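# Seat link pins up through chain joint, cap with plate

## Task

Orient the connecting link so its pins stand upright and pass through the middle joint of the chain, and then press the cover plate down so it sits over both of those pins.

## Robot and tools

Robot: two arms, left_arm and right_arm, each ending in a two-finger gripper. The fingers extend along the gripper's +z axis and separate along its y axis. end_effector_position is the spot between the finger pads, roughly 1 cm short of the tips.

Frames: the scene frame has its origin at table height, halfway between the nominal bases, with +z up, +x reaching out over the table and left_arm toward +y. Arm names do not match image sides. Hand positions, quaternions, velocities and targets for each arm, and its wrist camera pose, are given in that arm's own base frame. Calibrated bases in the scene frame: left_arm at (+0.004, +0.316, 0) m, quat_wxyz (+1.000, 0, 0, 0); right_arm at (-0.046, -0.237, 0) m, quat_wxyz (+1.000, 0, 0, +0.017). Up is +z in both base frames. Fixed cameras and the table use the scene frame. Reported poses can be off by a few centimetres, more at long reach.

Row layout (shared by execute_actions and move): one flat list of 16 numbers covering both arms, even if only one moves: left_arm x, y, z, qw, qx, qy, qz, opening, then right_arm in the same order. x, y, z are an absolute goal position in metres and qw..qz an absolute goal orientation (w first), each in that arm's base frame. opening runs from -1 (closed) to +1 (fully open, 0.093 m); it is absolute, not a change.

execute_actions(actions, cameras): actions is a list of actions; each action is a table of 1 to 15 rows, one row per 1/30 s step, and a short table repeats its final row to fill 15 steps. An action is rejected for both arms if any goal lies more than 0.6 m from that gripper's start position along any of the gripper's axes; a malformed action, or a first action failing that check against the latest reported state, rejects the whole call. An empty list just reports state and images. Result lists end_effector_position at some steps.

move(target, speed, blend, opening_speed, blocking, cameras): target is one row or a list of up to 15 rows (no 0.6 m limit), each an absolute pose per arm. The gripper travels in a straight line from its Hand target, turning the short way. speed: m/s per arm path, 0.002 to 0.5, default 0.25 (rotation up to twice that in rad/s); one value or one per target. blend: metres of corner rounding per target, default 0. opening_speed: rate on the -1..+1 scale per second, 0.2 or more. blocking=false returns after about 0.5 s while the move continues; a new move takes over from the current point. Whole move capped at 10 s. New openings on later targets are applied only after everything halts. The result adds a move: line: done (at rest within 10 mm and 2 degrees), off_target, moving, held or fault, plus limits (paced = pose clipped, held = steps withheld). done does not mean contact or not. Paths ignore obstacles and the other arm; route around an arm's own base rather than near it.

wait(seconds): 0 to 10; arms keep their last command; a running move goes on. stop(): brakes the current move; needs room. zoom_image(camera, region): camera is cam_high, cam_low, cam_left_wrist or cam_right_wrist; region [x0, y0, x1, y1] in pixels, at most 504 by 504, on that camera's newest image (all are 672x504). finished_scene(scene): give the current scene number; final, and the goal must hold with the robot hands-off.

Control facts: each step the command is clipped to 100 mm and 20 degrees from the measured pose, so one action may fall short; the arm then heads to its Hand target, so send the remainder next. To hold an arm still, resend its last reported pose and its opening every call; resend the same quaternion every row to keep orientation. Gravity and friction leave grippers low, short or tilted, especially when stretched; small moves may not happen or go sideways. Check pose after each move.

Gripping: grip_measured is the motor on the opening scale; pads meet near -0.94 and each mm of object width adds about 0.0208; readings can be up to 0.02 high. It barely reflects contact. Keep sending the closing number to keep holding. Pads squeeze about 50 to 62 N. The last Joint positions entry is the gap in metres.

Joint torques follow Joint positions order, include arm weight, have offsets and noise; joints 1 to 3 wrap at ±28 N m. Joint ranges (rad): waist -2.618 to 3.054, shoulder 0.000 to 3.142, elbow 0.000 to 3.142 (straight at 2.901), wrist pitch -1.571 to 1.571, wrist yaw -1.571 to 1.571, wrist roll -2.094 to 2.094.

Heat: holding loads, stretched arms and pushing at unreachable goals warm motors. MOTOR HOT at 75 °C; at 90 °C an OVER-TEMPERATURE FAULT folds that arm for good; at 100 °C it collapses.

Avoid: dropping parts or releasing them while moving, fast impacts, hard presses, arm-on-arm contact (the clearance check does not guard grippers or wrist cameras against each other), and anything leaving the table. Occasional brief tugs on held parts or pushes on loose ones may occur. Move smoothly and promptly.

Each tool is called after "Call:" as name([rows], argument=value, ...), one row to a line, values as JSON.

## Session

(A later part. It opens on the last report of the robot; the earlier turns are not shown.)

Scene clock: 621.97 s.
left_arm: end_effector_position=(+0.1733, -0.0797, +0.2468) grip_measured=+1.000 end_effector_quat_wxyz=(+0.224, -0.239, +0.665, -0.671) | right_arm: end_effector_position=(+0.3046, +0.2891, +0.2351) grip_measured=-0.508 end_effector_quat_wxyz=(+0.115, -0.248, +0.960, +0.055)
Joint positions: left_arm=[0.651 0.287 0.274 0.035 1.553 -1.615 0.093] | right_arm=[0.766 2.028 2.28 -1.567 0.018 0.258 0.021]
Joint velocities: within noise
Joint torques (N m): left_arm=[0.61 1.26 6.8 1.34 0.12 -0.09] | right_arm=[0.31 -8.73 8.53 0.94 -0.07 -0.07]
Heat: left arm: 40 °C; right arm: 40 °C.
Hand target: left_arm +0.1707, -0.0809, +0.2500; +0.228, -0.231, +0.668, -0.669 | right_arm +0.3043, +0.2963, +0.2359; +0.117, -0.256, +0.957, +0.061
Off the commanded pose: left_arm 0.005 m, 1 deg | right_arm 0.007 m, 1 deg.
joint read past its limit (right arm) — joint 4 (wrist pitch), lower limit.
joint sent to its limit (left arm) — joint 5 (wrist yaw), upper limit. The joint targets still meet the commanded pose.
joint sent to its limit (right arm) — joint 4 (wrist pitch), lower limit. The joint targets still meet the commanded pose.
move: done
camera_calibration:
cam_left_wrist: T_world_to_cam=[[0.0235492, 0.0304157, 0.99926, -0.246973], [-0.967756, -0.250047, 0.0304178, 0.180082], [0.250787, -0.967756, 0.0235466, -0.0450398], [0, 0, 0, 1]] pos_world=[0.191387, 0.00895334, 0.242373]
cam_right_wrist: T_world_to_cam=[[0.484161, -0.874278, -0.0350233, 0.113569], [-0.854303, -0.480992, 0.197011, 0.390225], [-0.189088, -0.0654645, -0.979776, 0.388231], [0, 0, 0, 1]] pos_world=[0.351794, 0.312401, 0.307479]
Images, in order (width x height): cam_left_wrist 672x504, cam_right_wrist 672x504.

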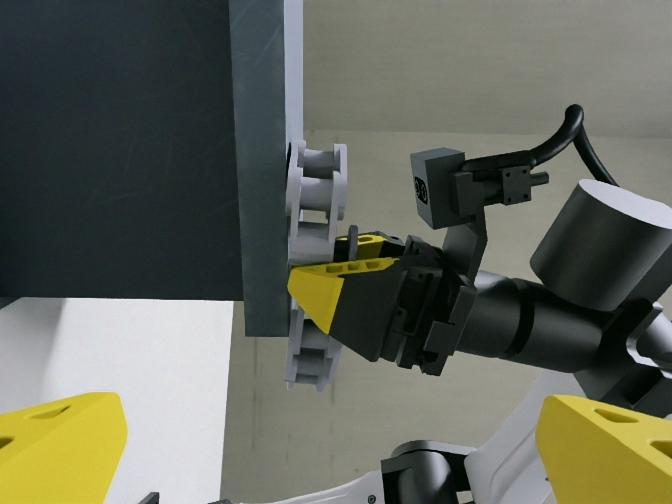

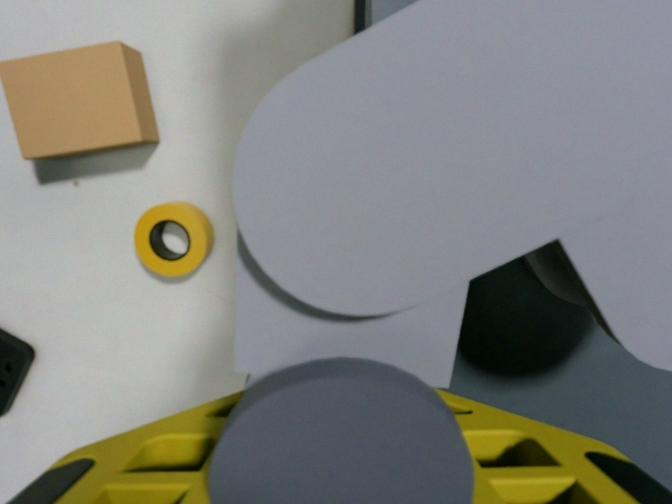

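Call:
move([
  [0.17,-0.08,0.25,0.225,-0.229,0.67,-0.67,1, 0.3048,0.2940,0.232,0.1157,-0.2565,0.9576,0.0602,0.2],
  [0.17,-0.08,0.25,0.225,-0.229,0.67,-0.67,1, 0.3100,0.2900,0.32,0.2,-0.2565,0.95,0.0602,0.2],
], speed=0.1, cameras=["cam_right_wrist","cam_left_wrist"])

Scene clock: 631.03 s.
left_arm: end_effector_position=(+0.1733, -0.0797, +0.2468) grip_measured=+1.000 end_effector_quat_wxyz=(+0.224, -0.239, +0.665, -0.671) | right_arm: end_effector_position=(+0.3135, +0.2914, +0.3090) grip_measured=+0.199 end_effector_quat_wxyz=(+0.231, -0.249, +0.937, +0.083)
Joint positions: left_arm=[0.651 0.287 0.274 0.035 1.553 -1.615 0.093] | right_arm=[0.782 1.977 2.457 -1.561 0.084 0.241 0.055]
Joint velocities: within noise
Joint torques (N m): left_arm=[0.61 1.31 6.8 1.33 0.12 -0.09] | right_arm=[0.21 -10.86 6.99 1.32 0.15 -0.09]
Heat: left arm: 40 °C; right arm: 41 °C.
Hand target: left_arm +0.1707, -0.0808, +0.2500; +0.228, -0.231, +0.668, -0.669 | right_arm +0.3099, +0.2897, +0.3193; +0.244, -0.253, +0.932, +0.084
Off the commanded pose: left_arm 0.005 m, 1 deg | right_arm 0.012 m, 5 deg.
joint sent to its limit (left arm) — joint 5 (wrist yaw), upper limit. The joint targets still meet the commanded pose.
joint sent to its limit (right arm) — joint 4 (wrist pitch), lower limit. The joint targets are off in orientation, not in position.
move: off_target (right_arm)
camera_calibration:
cam_left_wrist: T_world_to_cam=[[0.0235492, 0.0304157, 0.99926, -0.246973], [-0.967756, -0.250047, 0.0304178, 0.180082], [0.250787, -0.967756, 0.0235466, -0.0450398], [0, 0, 0, 1]] pos_world=[0.191387, 0.00895334, 0.242373]
cam_right_wrist: T_world_to_cam=[[0.496812, -0.867357, -0.0294778, 0.106154], [-0.867504, -0.495352, -0.0454179, 0.467642], [0.0247916, 0.0481363, -0.998533, 0.368157], [0, 0, 0, 1]] pos_world=[0.343816, 0.306, 0.391985]
Images, in order (width x height): cam_left_wrist 672x504, cam_right_wrist 672x504.

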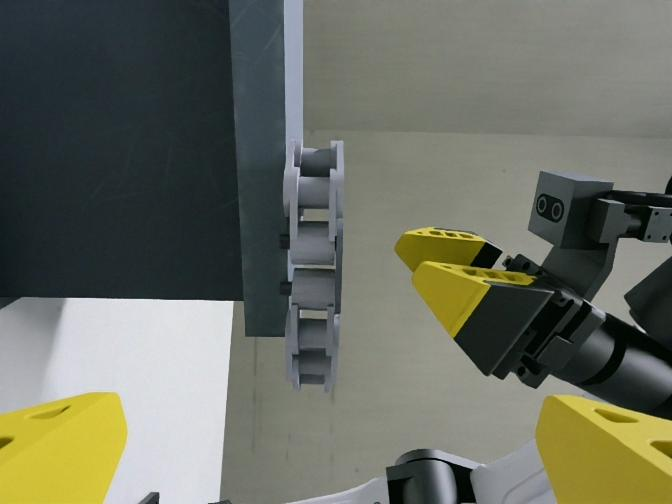

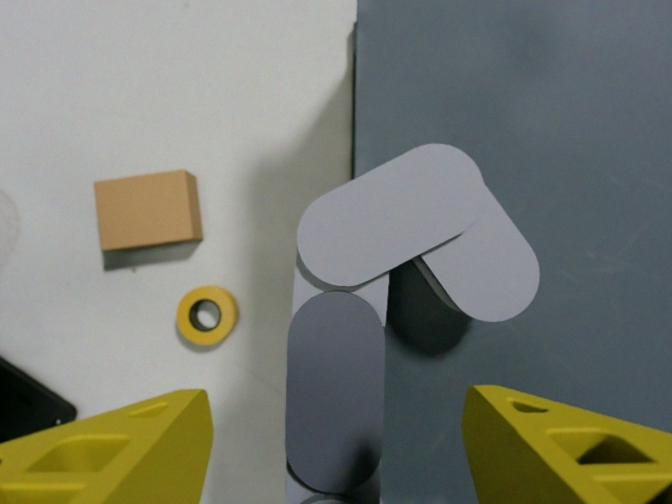

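Call:
move([
  [0.17,-0.08,0.25,0.225,-0.229,0.67,-0.67,1, 0.29,0.10,0.33,0.3,-0.1,0.95,0.0,0.2],
  [0.192,-0.150,0.250,0.1949,-0.1949,0.6797,-0.6797,1, 0.24,-0.03,0.30,0.3,0,0.95,0,1],
  [0.2215,-0.2090,0.252,0.1949,-0.1949,0.6797,-0.6797,1, 0.24,-0.03,0.30,0.3,0,0.95,0,1],
], speed=[0.2,0.2,0.08], cameras=["cam_high","cam_left_wrist"])

Scene clock: 652.53 s.
left_arm: end_effector_position=(+0.2170, -0.2061, +0.2295) grip_measured=+1.000 end_effector_quat_wxyz=(+0.173, -0.212, +0.693, -0.667) | right_arm: end_effector_position=(+0.2393, -0.0298, +0.3011) grip_measured=+1.000 end_effector_quat_wxyz=(+0.299, +0.002, +0.954, -0.002)
Joint positions: left_arm=[-0.453 0.719 0.299 0.361 0.567 -1.581 0.093] | right_arm=[-0.199 1.109 1.51 -1.374 -0.108 -0.162 0.093]
Joint velocities: within noise
Joint torques (N m): left_arm=[-1.02 0.06 9.95 2.21 -0.13 0] | right_arm=[-1.06 -1.89 5.08 1.68 -0.21 -0.07]
Heat: left arm: 40 °C; right arm: 44 °C.
Hand target: left_arm +0.2202, -0.2078, +0.2518; +0.195, -0.195, +0.680, -0.680 | right_arm +0.2399, -0.0300, +0.3001; +0.301, +0.000, +0.954, +0.000
Off the commanded pose: left_arm 0.023 m, 4 deg | right_arm 0.001 m, 0 deg.
move: off_target (left_arm)
camera_calibration:
cam_left_wrist: T_world_to_cam=[[0.0698696, -0.00521861, 0.997542, -0.243969], [-0.988259, -0.136569, 0.0685049, 0.210416], [0.135876, -0.990617, -0.0146994, -0.148855], [0, 0, 0, 1]] pos_world=[0.245218, -0.119995, 0.226766]
Images, in order (width x height): cam_high 672x504, cam_left_wrist 672x504.

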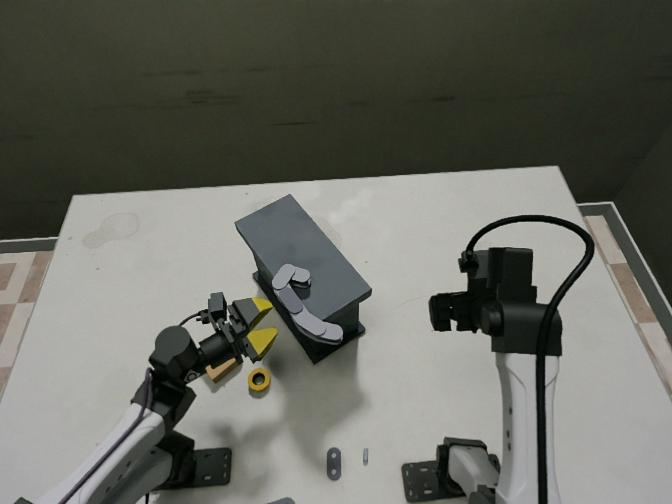

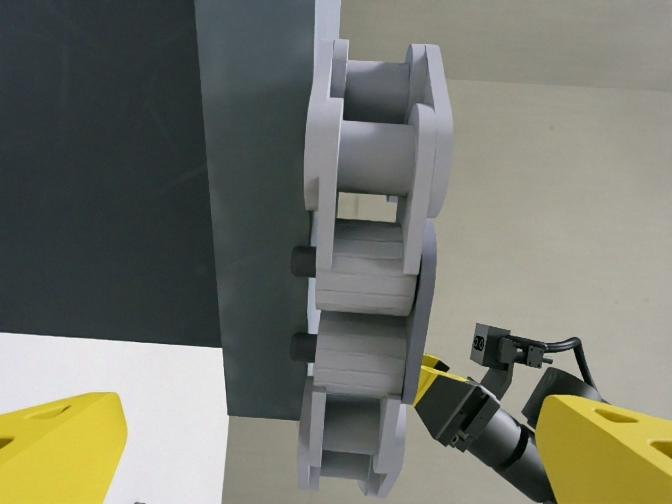

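Call:
move([
  [0.2215,-0.2090,0.272,0.1949,-0.1949,0.6797,-0.6797,1, 0.24,-0.03,0.30,0.3,0,0.95,0,1],
], speed=0.1, cameras=[])

Scene clock: 657.93 s.
left_arm: end_effector_position=(+0.2199, -0.2072, +0.2533) grip_measured=+1.000 end_effector_quat_wxyz=(+0.179, -0.207, +0.689, -0.671) | right_arm: end_effector_position=(+0.2394, -0.0297, +0.3012) grip_measured=+1.000 end_effector_quat_wxyz=(+0.299, +0.002, +0.954, -0.002)
Joint positions: left_arm=[-0.453 0.719 0.379 0.299 0.565 -1.581 0.093] | right_arm=[-0.199 1.109 1.51 -1.373 -0.108 -0.162 0.093]
Joint velocities: within noise
Joint torques (N m): left_arm=[-1.16 -0.81 9.81 1.98 -0.13 0] | right_arm=[-1.03 -1.65 5.35 1.73 -0.23 -0.05]
Heat: left arm: 42 °C; right arm: 43 °C.
Hand target: left_arm +0.2208, -0.2084, +0.2718; +0.195, -0.195, +0.680, -0.680 | right_arm +0.2400, -0.0300, +0.3001; +0.301, +0.000, +0.954, +0.000
Off the commanded pose: left_arm 0.019 m, 3 deg | right_arm 0.001 m, 0 deg.
move: off_target (left_arm)
No camera images: "cameras" was empty.

Call:
move([
  [0.234,-0.229,0.268,0.1949,-0.1949,0.6797,-0.6797,1, 0.24,-0.03,0.30,0.3,0,0.95,0,1],
], speed=0.04, cameras=["cam_left_wrist"])

Scene clock: 665.43 s.
left_arm: end_effector_position=(+0.2295, -0.2256, +0.2455) grip_measured=+1.000 end_effector_quat_wxyz=(+0.175, -0.210, +0.694, -0.666) | right_arm: end_effector_position=(+0.2394, -0.0297, +0.3012) grip_measured=+1.000 end_effector_quat_wxyz=(+0.299, +0.001, +0.954, -0.002)
Joint positions: left_arm=[-0.527 0.834 0.392 0.383 0.493 -1.581 0.093] | right_arm=[-0.199 1.109 1.51 -1.373 -0.108 -0.162 0.093]
Joint velocities: within noise
Joint torques (N m): left_arm=[-1.03 -0.68 9.96 2.18 -0.16 0] | right_arm=[-0.92 -1.94 5.31 1.69 -0.19 -0.07]
Heat: left arm: 43 °C; right arm: 41 °C.
Hand target: left_arm +0.2328, -0.2279, +0.2678; +0.195, -0.195, +0.680, -0.680 | right_arm +0.2400, -0.0300, +0.3001; +0.301, +0.000, +0.954, +0.000
Off the commanded pose: left_arm 0.023 m, 4 deg | right_arm 0.001 m, 0 deg.
move: off_target (left_arm)
camera_calibration:
cam_left_wrist: T_world_to_cam=[[0.0671548, -0.0087031, 0.997705, -0.261106], [-0.988459, -0.136676, 0.0653402, 0.21983], [0.135794, -0.990578, -0.0177811, -0.168879], [0, 0, 0, 1]] pos_world=[0.25776, -0.139515, 0.24314]
Images, in order (width x height): cam_left_wrist 672x504.

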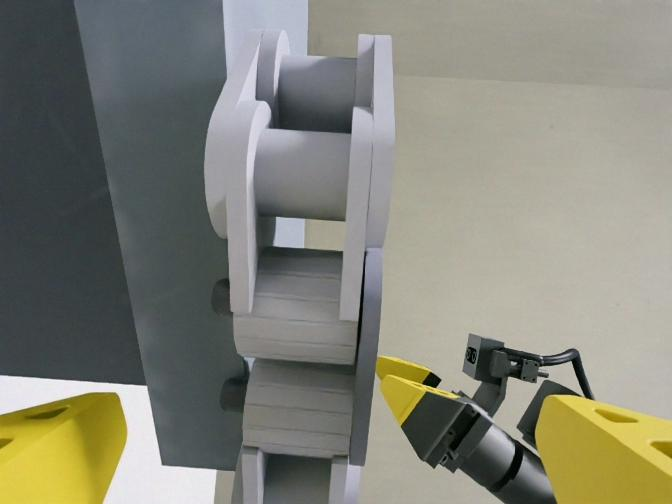

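Call:
move([
  [0.2497,-0.2505,0.272,0.215,-0.180,0.665,-0.693,1, 0.24,-0.03,0.30,0.3,0,0.95,0,1],
], speed=0.04)

Call:
zoom_image(camera="cam_high", region=[210, 230, 370, 370])

Call:
zoom_image(camera="cam_low", region=[200, 120, 360, 215])

Scene clock: 684.63 s.
left_arm: end_effector_position=(+0.2433, -0.2465, +0.2458) grip_measured=+1.000 end_effector_quat_wxyz=(+0.188, -0.197, +0.686, -0.675) | right_arm: end_effector_position=(+0.2394, -0.0297, +0.3012) grip_measured=+1.000 end_effector_quat_wxyz=(+0.299, +0.001, +0.954, -0.002)
Joint positions: left_arm=[-0.587 0.985 0.41 0.554 0.431 -1.57 0.093] | right_arm=[-0.199 1.109 1.51 -1.373 -0.108 -0.162 0.093]
Joint velocities: within noise
Joint torques (N m): left_arm=[-1.02 -1.26 9.85 2.47 -0.21 0.03] | right_arm=[-1.01 -2 5.23 1.73 -0.21 -0.1]
Heat: left arm: 46 °C; right arm: 39 °C.
Hand target: left_arm +0.2481, -0.2492, +0.2718; +0.214, -0.180, +0.665, -0.692 | right_arm +0.2400, -0.0300, +0.3001; +0.301, +0.000, +0.954, +0.000
Off the commanded pose: left_arm 0.027 m, 5 deg | right_arm 0.001 m, 0 deg.
move: off_target (left_arm)
camera_calibration:
cam_left_wrist: T_world_to_cam=[[0.0244496, 0.00298255, 0.999697, -0.249723], [-0.990338, -0.136467, 0.0246279, 0.241115], [0.136499, -0.99064, -0.000382842, -0.195967], [0, 0, 0, 1]] pos_world=[0.271641, -0.160484, 0.243634]
cam_right_wrist: T_world_to_cam=[[-0.0149268, -0.999805, 0.0129073, -0.0299782], [-0.98759, 0.0127235, -0.15654, 0.32118], [0.156345, -0.0150838, -0.987587, 0.340931], [0, 0, 0, 1]] pos_world=[0.263444, -0.0289163, 0.387363]

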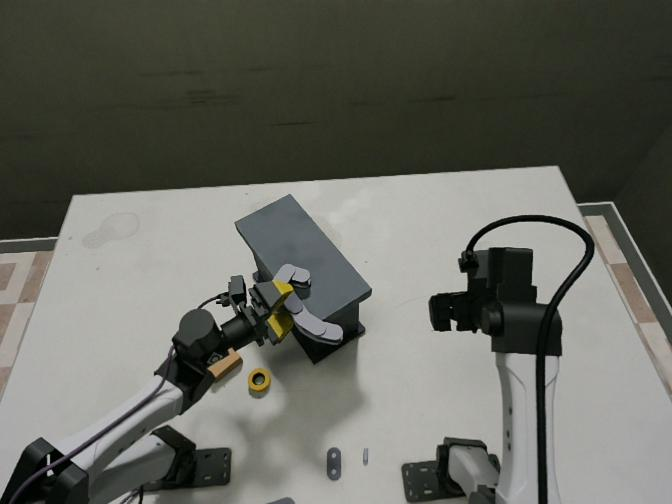

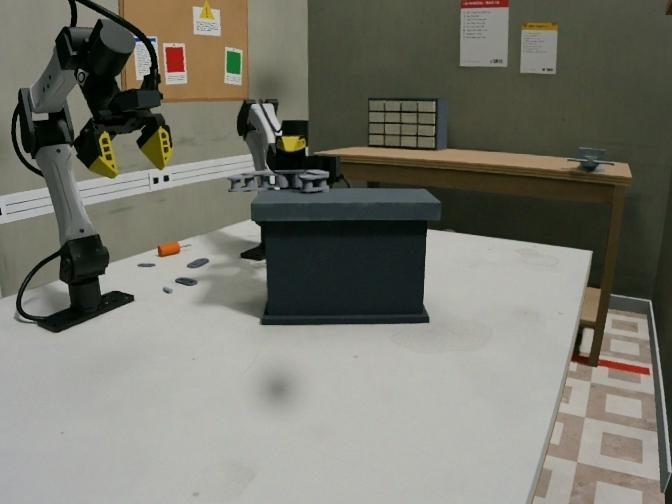

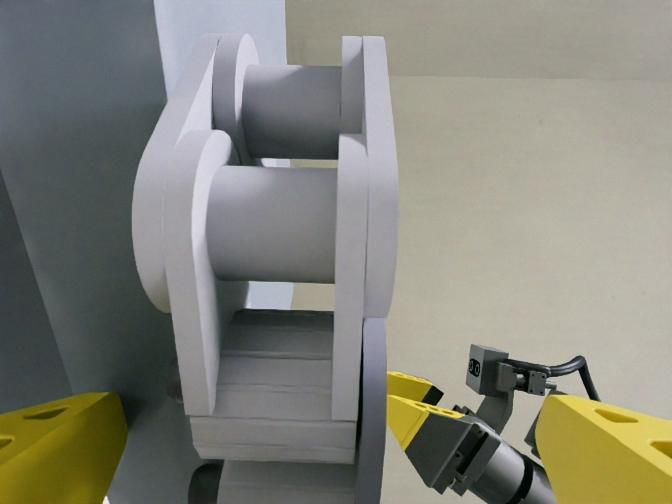

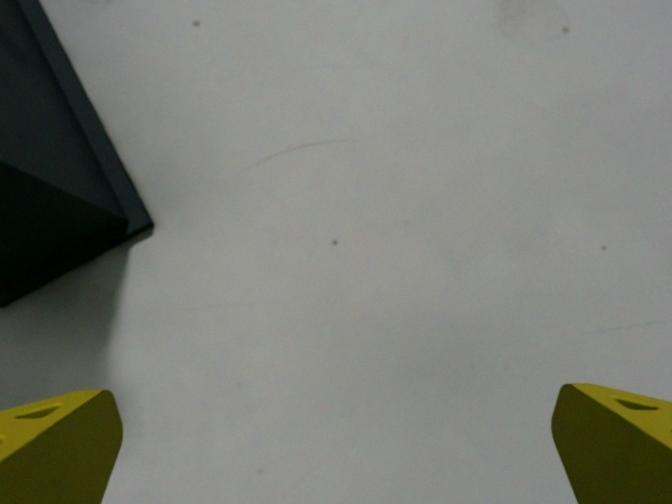

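Scaled by 3.150 from the camera's 672x504 image, which has a finer 960x720 frame.

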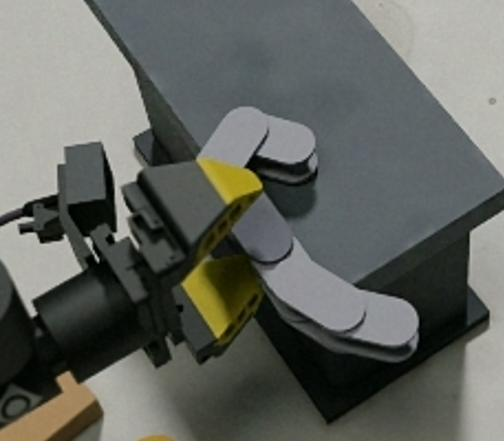

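Scaled by 3.150 from the camera's 672x504 image, which has a finer 960x720 frame.

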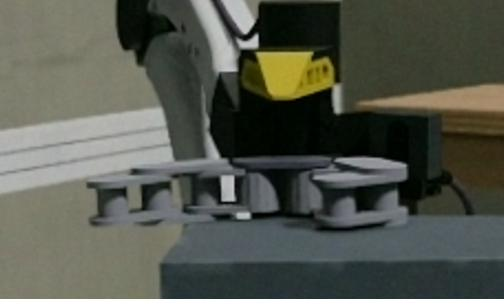

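Call:
move([
  [0.2495,-0.2505,0.248,0.210,-0.183,0.667,-0.691,1, 0.24,-0.03,0.30,0.3,0,0.95,0,1],
], speed=0.04, cameras=["cam_left_wrist"])

Scene clock: 695.27 s.
left_arm: end_effector_position=(+0.2422, -0.2463, +0.2438) grip_measured=+1.000 end_effector_quat_wxyz=(+0.196, -0.188, +0.676, -0.685) | right_arm: end_effector_position=(+0.2394, -0.0297, +0.3012) grip_measured=+1.000 end_effector_quat_wxyz=(+0.299, +0.001, +0.954, -0.002)
Joint positions: left_arm=[-0.587 1.003 0.373 0.646 0.434 -1.57 0.093] | right_arm=[-0.199 1.109 1.51 -1.373 -0.108 -0.162 0.093]
Joint velocities: within noise
Joint torques (N m): left_arm=[-0.95 2.36 7.28 2.59 -0.22 -0.01] | right_arm=[-0.88 -1.78 5.07 1.65 -0.14 -0.06]
Heat: left arm: 46 °C; right arm: 39 °C.
Hand target: left_arm +0.2489, -0.2501, +0.2480; +0.210, -0.183, +0.668, -0.690 | right_arm +0.2400, -0.0300, +0.3001; +0.301, +0.000, +0.954, +0.000
Off the commanded pose: left_arm 0.009 m, 2 deg | right_arm 0.001 m, 0 deg.
move: done
camera_calibration:
cam_left_wrist: T_world_to_cam=[[-0.00630956, 0.0234625, 0.999705, -0.235191], [-0.99103, -0.133601, -0.00311928, 0.247742], [0.133488, -0.990757, 0.024095, -0.200841], [0, 0, 0, 1]] pos_world=[0.270845, -0.160368, 0.240734]
Images, in order (width x height): cam_left_wrist 672x504.

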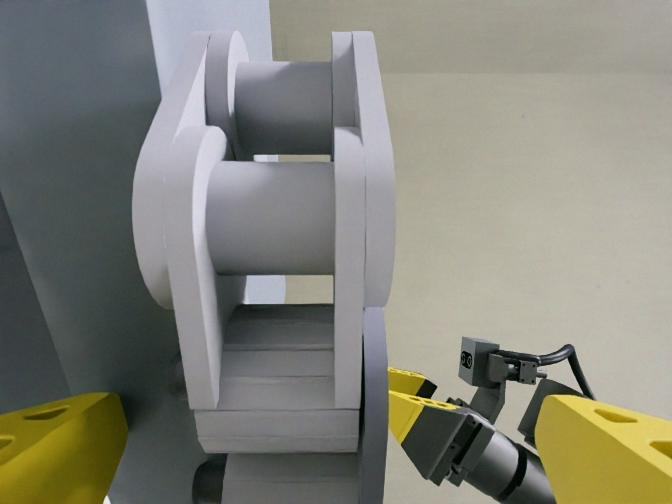

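Call:
move([
  [0.2503,-0.2510,0.236,0.195,-0.195,0.680,-0.680,1, 0.24,-0.03,0.30,0.3,0,0.95,0,1],
], speed=0.04, cameras=["cam_left_wrist"])

Scene clock: 700.10 s.
left_arm: end_effector_position=(+0.2424, -0.2461, +0.2432) grip_measured=+1.000 end_effector_quat_wxyz=(+0.192, -0.189, +0.676, -0.686) | right_arm: end_effector_position=(+0.2394, -0.0297, +0.3012) grip_measured=+1.000 end_effector_quat_wxyz=(+0.299, +0.001, +0.954, -0.002)
Joint positions: left_arm=[-0.582 1.006 0.373 0.649 0.443 -1.576 0.093] | right_arm=[-0.199 1.109 1.51 -1.373 -0.108 -0.162 0.093]
Joint velocities: within noise
Joint torques (N m): left_arm=[-1.14 3.03 7.02 2.24 -0.18 -0.04] | right_arm=[-0.96 -1.87 5.07 1.73 -0.18 -0.1]
Heat: left arm: 46 °C; right arm: 39 °C.
Hand target: left_arm +0.2496, -0.2504, +0.2358; +0.195, -0.195, +0.680, -0.679 | right_arm +0.2400, -0.0300, +0.3001; +0.301, +0.000, +0.954, +0.000
Off the commanded pose: left_arm 0.012 m, 1 deg | right_arm 0.001 m, 0 deg.
move: off_target (left_arm)
camera_calibration:
cam_left_wrist: T_world_to_cam=[[-0.000109573, 0.02631, 0.999654, -0.235398], [-0.991593, -0.129352, 0.00329573, 0.247621], [0.129394, -0.99125, 0.026103, -0.200298], [0, 0, 0, 1]] pos_world=[0.271431, -0.160322, 0.239729]
Images, in order (width x height): cam_left_wrist 672x504.

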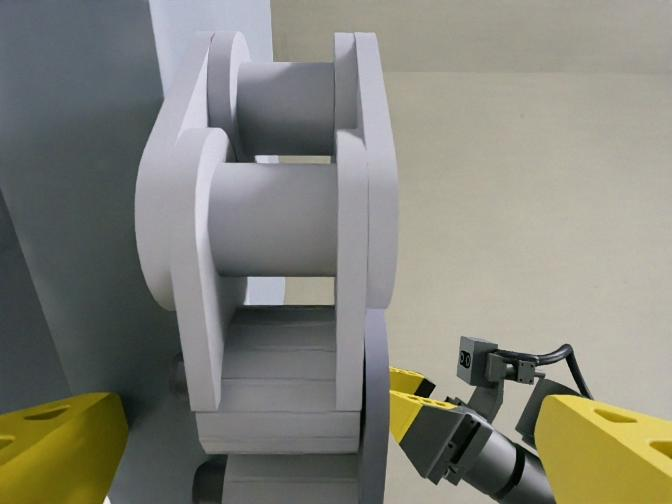

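Call:
move([
  [0.2503,-0.2510,0.222,0.195,-0.195,0.680,-0.680,1, 0.24,-0.03,0.30,0.3,0,0.95,0,1],
], speed=0.04, cameras=["cam_left_wrist"])

Scene clock: 703.80 s.
left_arm: end_effector_position=(+0.2404, -0.2445, +0.2423) grip_measured=+1.000 end_effector_quat_wxyz=(+0.202, -0.176, +0.662, -0.700) | right_arm: end_effector_position=(+0.2394, -0.0297, +0.3012) grip_measured=+1.000 end_effector_quat_wxyz=(+0.299, +0.001, +0.954, -0.002)
Joint positions: left_arm=[-0.578 1.032 0.326 0.776 0.451 -1.579 0.093] | right_arm=[-0.199 1.109 1.51 -1.373 -0.108 -0.162 0.093]
Joint velocities: within noise
Joint torques (N m): left_arm=[-1.25 4.01 6.79 1.79 -0.3 0.01] | right_arm=[-1.03 -1.95 5.2 1.71 -0.19 -0.04]
Heat: left arm: 46 °C; right arm: 39 °C.
Hand target: left_arm +0.2485, -0.2494, +0.2219; +0.195, -0.194, +0.680, -0.679 | right_arm +0.2400, -0.0300, +0.3001; +0.301, +0.000, +0.954, +0.000
Off the commanded pose: left_arm 0.024 m, 4 deg | right_arm 0.001 m, 0 deg.
move: off_target (left_arm)
camera_calibration:
cam_left_wrist: T_world_to_cam=[[-0.043092, 0.0571751, 0.997434, -0.216109], [-0.991347, -0.126349, -0.0355865, 0.255874], [0.12399, -0.990337, 0.062125, -0.205653], [0, 0, 0, 1]] pos_world=[0.269847, -0.15898, 0.237437]
Images, in order (width x height): cam_left_wrist 672x504.

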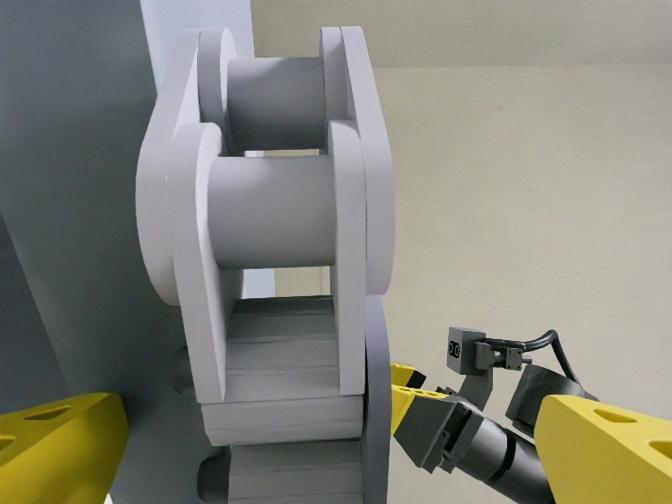

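Call:
move([
  [0.2540,-0.2560,0.216,0.195,-0.195,0.680,-0.680,1, 0.24,-0.03,0.30,0.3,0,0.95,0,1],
], speed=0.04, cameras=["cam_left_wrist"])

Scene clock: 716.10 s.
left_arm: end_effector_position=(+0.2395, -0.2440, +0.2419) grip_measured=+1.000 end_effector_quat_wxyz=(+0.206, -0.169, +0.654, -0.708) | right_arm: end_effector_position=(+0.2394, -0.0297, +0.3012) grip_measured=+1.000 end_effector_quat_wxyz=(+0.299, +0.001, +0.954, -0.002)
Joint positions: left_arm=[-0.576 1.053 0.304 0.847 0.456 -1.584 0.093] | right_arm=[-0.199 1.109 1.51 -1.373 -0.108 -0.162 0.093]
Joint velocities: within noise
Joint torques (N m): left_arm=[-2.3 6.24 7.88 1.5 -0.42 0.06] | right_arm=[-1.02 -1.94 5.26 1.71 -0.14 -0.06]
Heat: left arm: 44 °C; right arm: 39 °C.
Hand target: left_arm +0.2505, -0.2528, +0.2156; +0.195, -0.194, +0.681, -0.679 | right_arm +0.2400, -0.0300, +0.3001; +0.301, +0.000, +0.954, +0.000
Off the commanded pose: left_arm 0.032 m, 5 deg | right_arm 0.001 m, 0 deg.
move: off_target (left_arm)
camera_calibration:
cam_left_wrist: T_world_to_cam=[[-0.0627843, 0.074675, 0.99523, -0.20624], [-0.990837, -0.124151, -0.0531917, 0.259786], [0.119587, -0.989449, 0.0817855, -0.208462], [0, 0, 0, 1]] pos_world=[0.269386, -0.158608, 0.236123]
Images, in order (width x height): cam_left_wrist 672x504.

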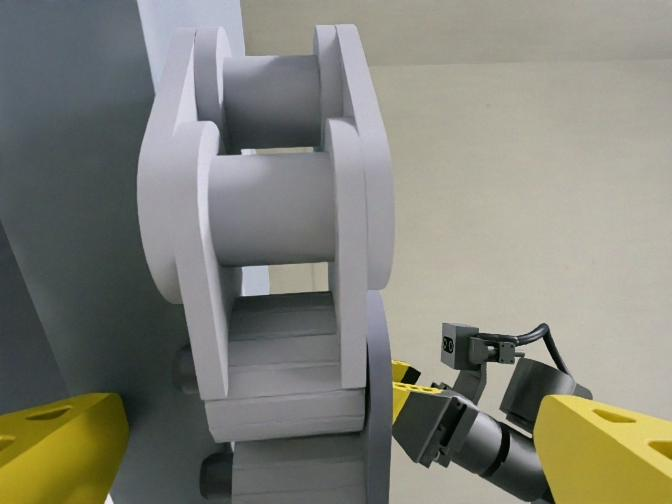

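Call:
move([
  [0.2375,-0.2360,0.232,0.195,-0.195,0.680,-0.680,1, 0.24,-0.03,0.30,0.3,0,0.95,0,1],
], speed=0.04)

Call:
zoom_image(camera="cam_high", region=[210, 230, 370, 370])

Call:
zoom_image(camera="cam_low", region=[200, 120, 360, 215])

Scene clock: 733.63 s.
left_arm: end_effector_position=(+0.2346, -0.2381, +0.2177) grip_measured=+1.000 end_effector_quat_wxyz=(+0.178, -0.203, +0.690, -0.672) | right_arm: end_effector_position=(+0.2394, -0.0297, +0.3012) grip_measured=+1.000 end_effector_quat_wxyz=(+0.299, +0.001, +0.954, -0.002)
Joint positions: left_arm=[-0.57 0.974 0.302 0.634 0.454 -1.581 0.093] | right_arm=[-0.199 1.109 1.51 -1.373 -0.108 -0.162 0.093]
Joint velocities: within noise
Joint torques (N m): left_arm=[0.68 -3.75 7.91 2 -0.03 0.02] | right_arm=[-0.92 -1.94 5.27 1.68 -0.18 -0.05]
Heat: left arm: 42 °C; right arm: 38 °C.
Hand target: left_arm +0.2373, -0.2359, +0.2318; +0.195, -0.195, +0.680, -0.680 | right_arm +0.2400, -0.0300, +0.3001; +0.301, +0.000, +0.954, +0.000
Off the commanded pose: left_arm 0.015 m, 3 deg | right_arm 0.001 m, 0 deg.
move: off_target (left_arm)
camera_calibration:
cam_left_wrist: T_world_to_cam=[[0.0489338, -0.0000557284, 0.998802, -0.227717], [-0.990116, -0.131596, 0.0485009, 0.230218], [0.131435, -0.991303, -0.00649466, -0.184069], [0, 0, 0, 1]] pos_world=[0.263279, -0.152186, 0.215083]
cam_right_wrist: T_world_to_cam=[[-0.0149268, -0.999805, 0.0129073, -0.0299782], [-0.98759, 0.0127235, -0.15654, 0.32118], [0.156345, -0.0150838, -0.987587, 0.340931], [0, 0, 0, 1]] pos_world=[0.263444, -0.0289163, 0.387363]

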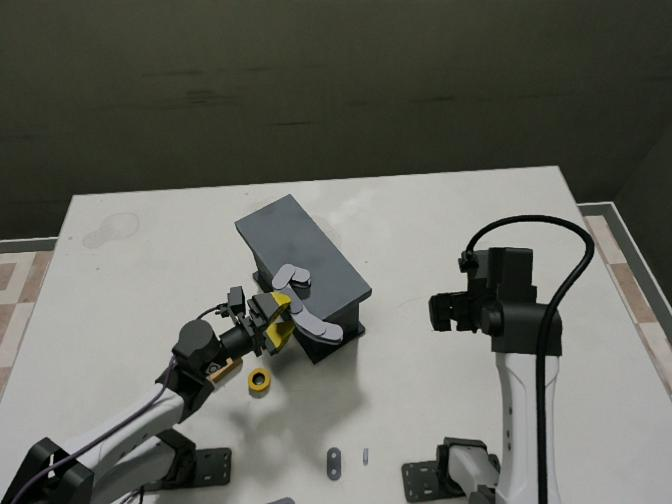

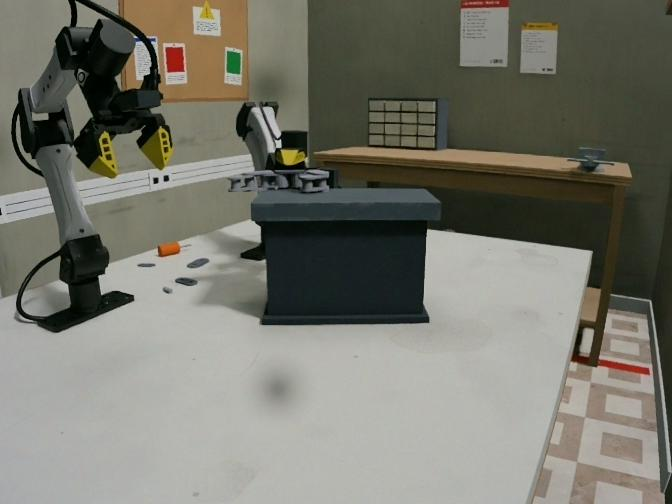

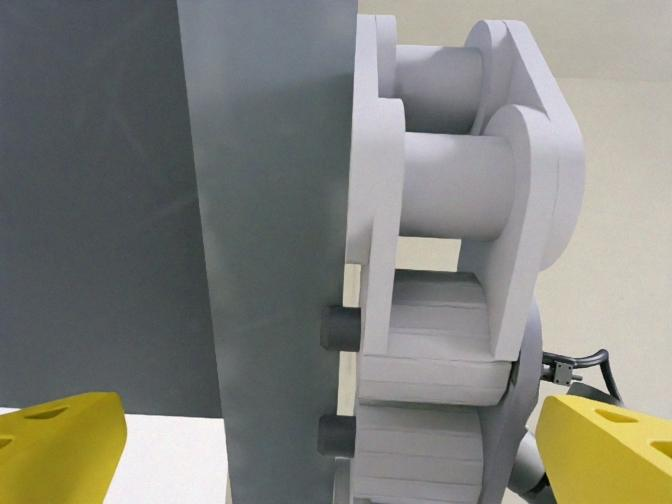

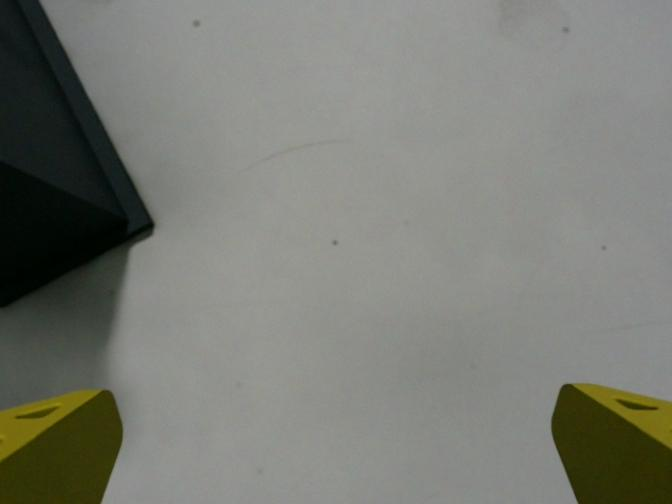

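Scaled by 3.150 from the camera's 672x504 image, which has a finer 960x720 frame.

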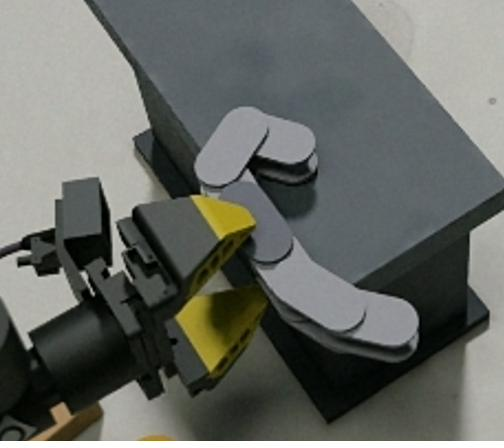

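Scaled by 3.150 from the camera's 672x504 image, which has a finer 960x720 frame.

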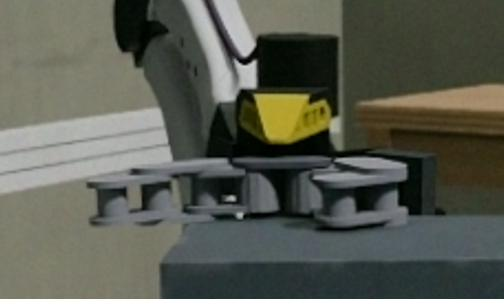

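Call:
move([
  [0.2465,-0.2450,0.250,0.212,-0.187,0.670,-0.688,1, 0.24,-0.03,0.30,0.3,0,0.95,0,1],
], speed=0.04, cameras=["cam_left_wrist"])

Scene clock: 741.40 s.
left_arm: end_effector_position=(+0.2413, -0.2410, +0.2294) grip_measured=+1.000 end_effector_quat_wxyz=(+0.193, -0.201, +0.684, -0.674) | right_arm: end_effector_position=(+0.2394, -0.0297, +0.3012) grip_measured=+1.000 end_effector_quat_wxyz=(+0.299, +0.001, +0.954, -0.002)
Joint positions: left_arm=[-0.577 0.992 0.339 0.635 0.43 -1.571 0.093] | right_arm=[-0.199 1.109 1.51 -1.373 -0.108 -0.162 0.093]
Joint velocities: within noise
Joint torques (N m): left_arm=[-1.02 -1.47 9.52 2.22 -0.14 0.01] | right_arm=[-0.81 -1.95 5.33 1.73 -0.2 -0.04]
Heat: left arm: 44 °C; right arm: 38 °C.
Hand target: left_arm +0.2455, -0.2441, +0.2498; +0.212, -0.187, +0.669, -0.687 | right_arm +0.2400, -0.0300, +0.3001; +0.301, +0.000, +0.954, +0.000
Off the commanded pose: left_arm 0.022 m, 4 deg | right_arm 0.001 m, 0 deg.
move: off_target (left_arm)
camera_calibration:
cam_left_wrist: T_world_to_cam=[[0.022165, 0.00551607, 0.999739, -0.232069], [-0.988763, -0.147751, 0.0227369, 0.237676], [0.147838, -0.989009, 0.00217918, -0.193125], [0, 0, 0, 1]] pos_world=[0.2687, -0.154606, 0.227025]
Images, in order (width x height): cam_left_wrist 672x504.

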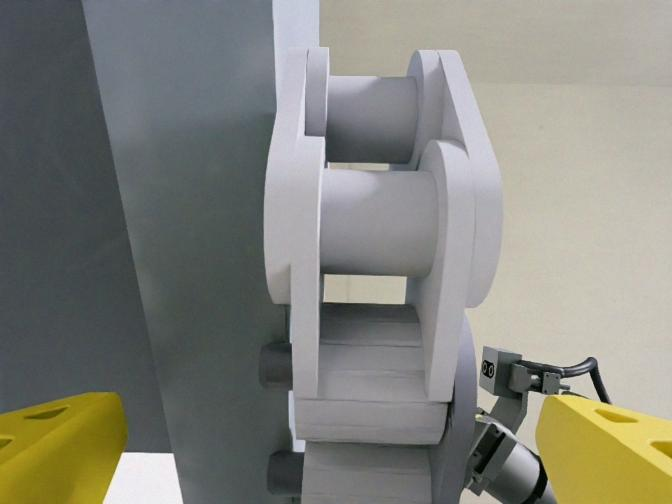

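Call:
move([
  [0.2475,-0.2475,0.255,0.217,-0.182,0.667,-0.690,1, 0.24,-0.03,0.30,0.3,0,0.95,0,1],
], speed=0.04, cameras=["cam_left_wrist"])

Scene clock: 747.93 s.
left_arm: end_effector_position=(+0.2427, -0.2434, +0.2342) grip_measured=+1.000 end_effector_quat_wxyz=(+0.198, -0.196, +0.682, -0.677) | right_arm: end_effector_position=(+0.2394, -0.0297, +0.3012) grip_measured=+1.000 end_effector_quat_wxyz=(+0.299, +0.001, +0.954, -0.002)
Joint positions: left_arm=[-0.585 1.001 0.353 0.641 0.421 -1.563 0.093] | right_arm=[-0.199 1.109 1.51 -1.373 -0.108 -0.162 0.093]
Joint velocities: within noise
Joint torques (N m): left_arm=[-1.03 -1.52 9.55 2.27 -0.17 0.01] | right_arm=[-0.79 -1.89 4.98 1.75 -0.15 -0.06]
Heat: left arm: 46 °C; right arm: 38 °C.
Hand target: left_arm +0.2465, -0.2466, +0.2549; +0.217, -0.182, +0.667, -0.690 | right_arm +0.2400, -0.0300, +0.3001; +0.301, +0.000, +0.954, +0.000
Off the commanded pose: left_arm 0.022 m, 4 deg | right_arm 0.001 m, 0 deg.
move: off_target (left_arm)
camera_calibration:
cam_left_wrist: T_world_to_cam=[[0.00673299, 0.00763786, 0.999948, -0.232729], [-0.988898, -0.148394, 0.00779205, 0.241869], [0.148446, -0.988899, 0.00655392, -0.196908], [0, 0, 0, 1]] pos_world=[0.269981, -0.157053, 0.232123]
Images, in order (width x height): cam_left_wrist 672x504.

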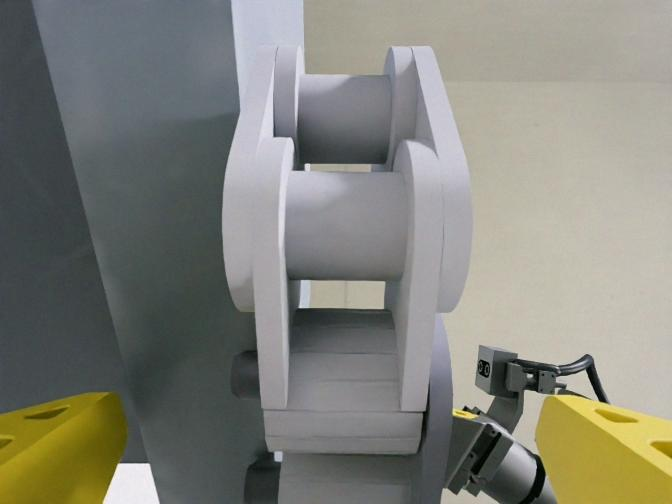

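Call:
move([
  [0.2475,-0.2475,0.255,0.217,-0.182,0.667,-0.690,0.05, 0.24,-0.03,0.30,0.3,0,0.95,0,1],
], speed=0.04, opening_speed=0.5, cameras=["cam_left_wrist"])

Scene clock: 753.83 s.
left_arm: end_effector_position=(+0.2428, -0.2433, +0.2343) grip_measured=+0.051 end_effector_quat_wxyz=(+0.198, -0.196, +0.681, -0.677) | right_arm: end_effector_position=(+0.2394, -0.0297, +0.3012) grip_measured=+1.000 end_effector_quat_wxyz=(+0.299, +0.001, +0.954, -0.002)
Joint positions: left_arm=[-0.585 1.001 0.353 0.642 0.42 -1.563 0.048] | right_arm=[-0.199 1.109 1.51 -1.373 -0.108 -0.162 0.093]
Joint velocities: within noise
Joint torques (N m): left_arm=[-1.01 -1.51 9.54 2.23 -0.15 0.01] | right_arm=[-1.25 -1.99 5.19 1.7 -0.16 -0.03]
Heat: left arm: 45 °C; right arm: 38 °C.
Hand target: left_arm +0.2466, -0.2466, +0.2548; +0.217, -0.182, +0.667, -0.690 | right_arm +0.2400, -0.0300, +0.3001; +0.301, +0.000, +0.954, +0.000
Off the commanded pose: left_arm 0.022 m, 3 deg | right_arm 0.001 m, 0 deg.
move: off_target (left_arm)
camera_calibration:
cam_left_wrist: T_world_to_cam=[[0.00608004, 0.00764561, 0.999952, -0.232658], [-0.988732, -0.149523, 0.00715507, 0.24188], [0.149571, -0.988729, 0.00665035, -0.197085], [0, 0, 0, 1]] pos_world=[0.270047, -0.156919, 0.232227]
Images, in order (width x height): cam_left_wrist 672x504.

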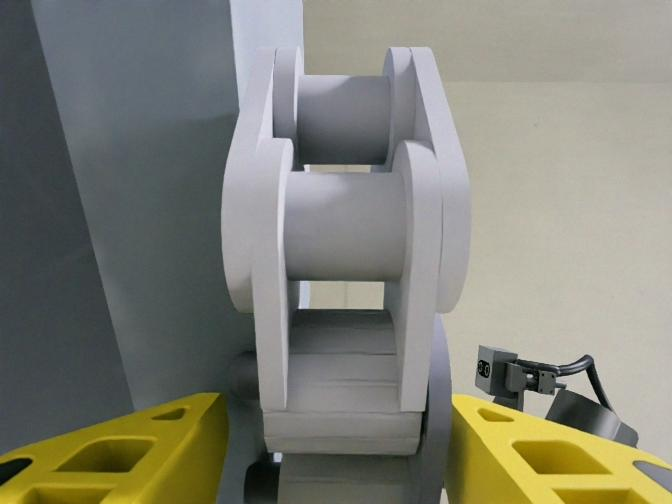

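Call:
move([
  [0.2475,-0.2475,0.255,0.217,-0.182,0.667,-0.690,-0.35, 0.24,-0.03,0.30,0.3,0,0.95,0,1],
], speed=0.04, opening_speed=0.4)

Call:
zoom_image(camera="cam_low", region=[200, 120, 360, 215])

Scene clock: 759.83 s.
left_arm: end_effector_position=(+0.2430, -0.2434, +0.2380) grip_measured=-0.342 end_effector_quat_wxyz=(+0.202, -0.193, +0.677, -0.681) | right_arm: end_effector_position=(+0.2394, -0.0296, +0.3012) grip_measured=+1.000 end_effector_quat_wxyz=(+0.299, +0.001, +0.954, -0.002)
Joint positions: left_arm=[-0.585 1.001 0.354 0.655 0.42 -1.563 0.029] | right_arm=[-0.199 1.109 1.51 -1.373 -0.108 -0.162 0.093]
Joint velocities: within noise
Joint torques (N m): left_arm=[-1.06 -1.33 9.48 2.1 -0.15 0.01] | right_arm=[-1.03 -1.98 5.11 1.74 -0.23 -0.08]
Heat: left arm: 45 °C; right arm: 38 °C.
Hand target: left_arm +0.2468, -0.2468, +0.2549; +0.217, -0.182, +0.667, -0.690 | right_arm +0.2400, -0.0300, +0.3001; +0.301, +0.000, +0.954, +0.000
Off the commanded pose: left_arm 0.018 m, 3 deg | right_arm 0.001 m, 0 deg.
move: off_target (left_arm)
camera_calibration:
cam_left_wrist: T_world_to_cam=[[-0.00632407, 0.0158648, 0.999854, -0.231363], [-0.988696, -0.149887, -0.00387522, 0.24455], [0.149804, -0.988576, 0.0166334, -0.19958], [0, 0, 0, 1]] pos_world=[0.27022, -0.156974, 0.235597]
cam_right_wrist: T_world_to_cam=[[-0.0147128, -0.999812, 0.0125974, -0.0298728], [-0.987583, 0.0125597, -0.156597, 0.3212], [0.15641, -0.014745, -0.987582, 0.340929], [0, 0, 0, 1]] pos_world=[0.263447, -0.0288744, 0.387371]

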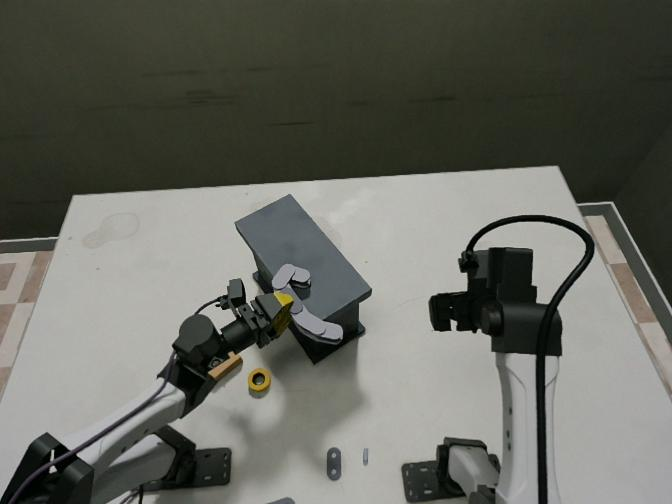

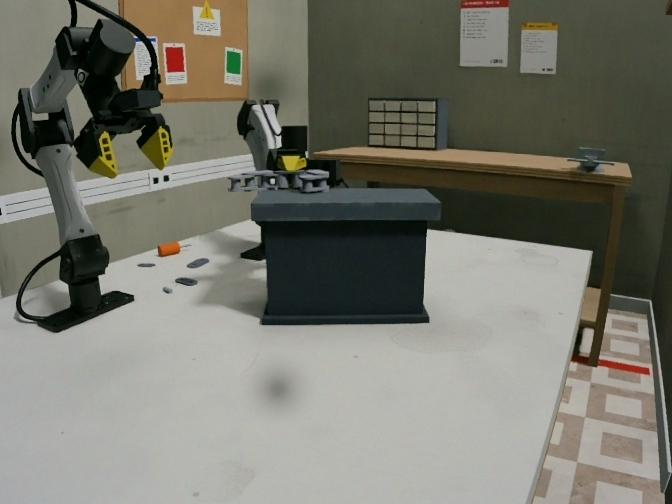

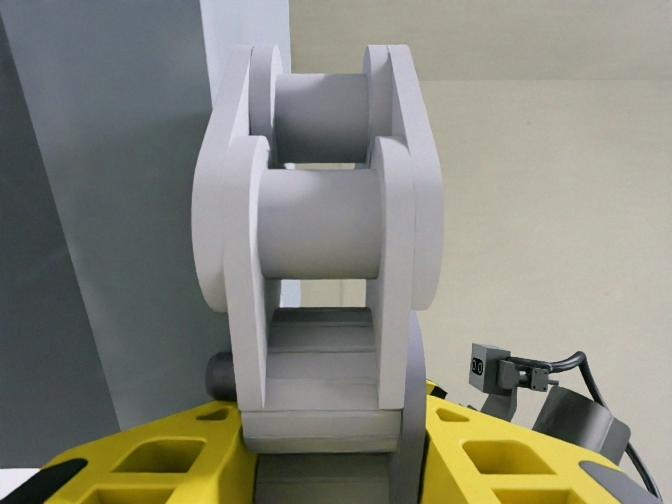

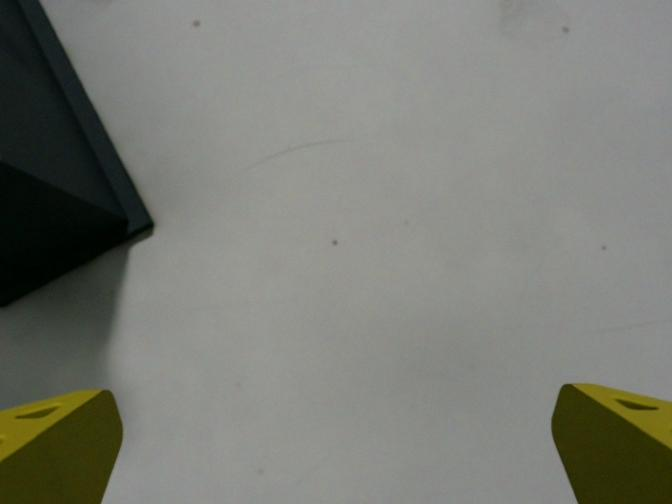

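Scaled by 3.150 from the camera's 672x504 image, which has a finer 960x720 frame.

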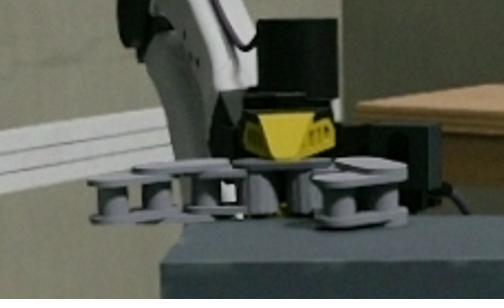

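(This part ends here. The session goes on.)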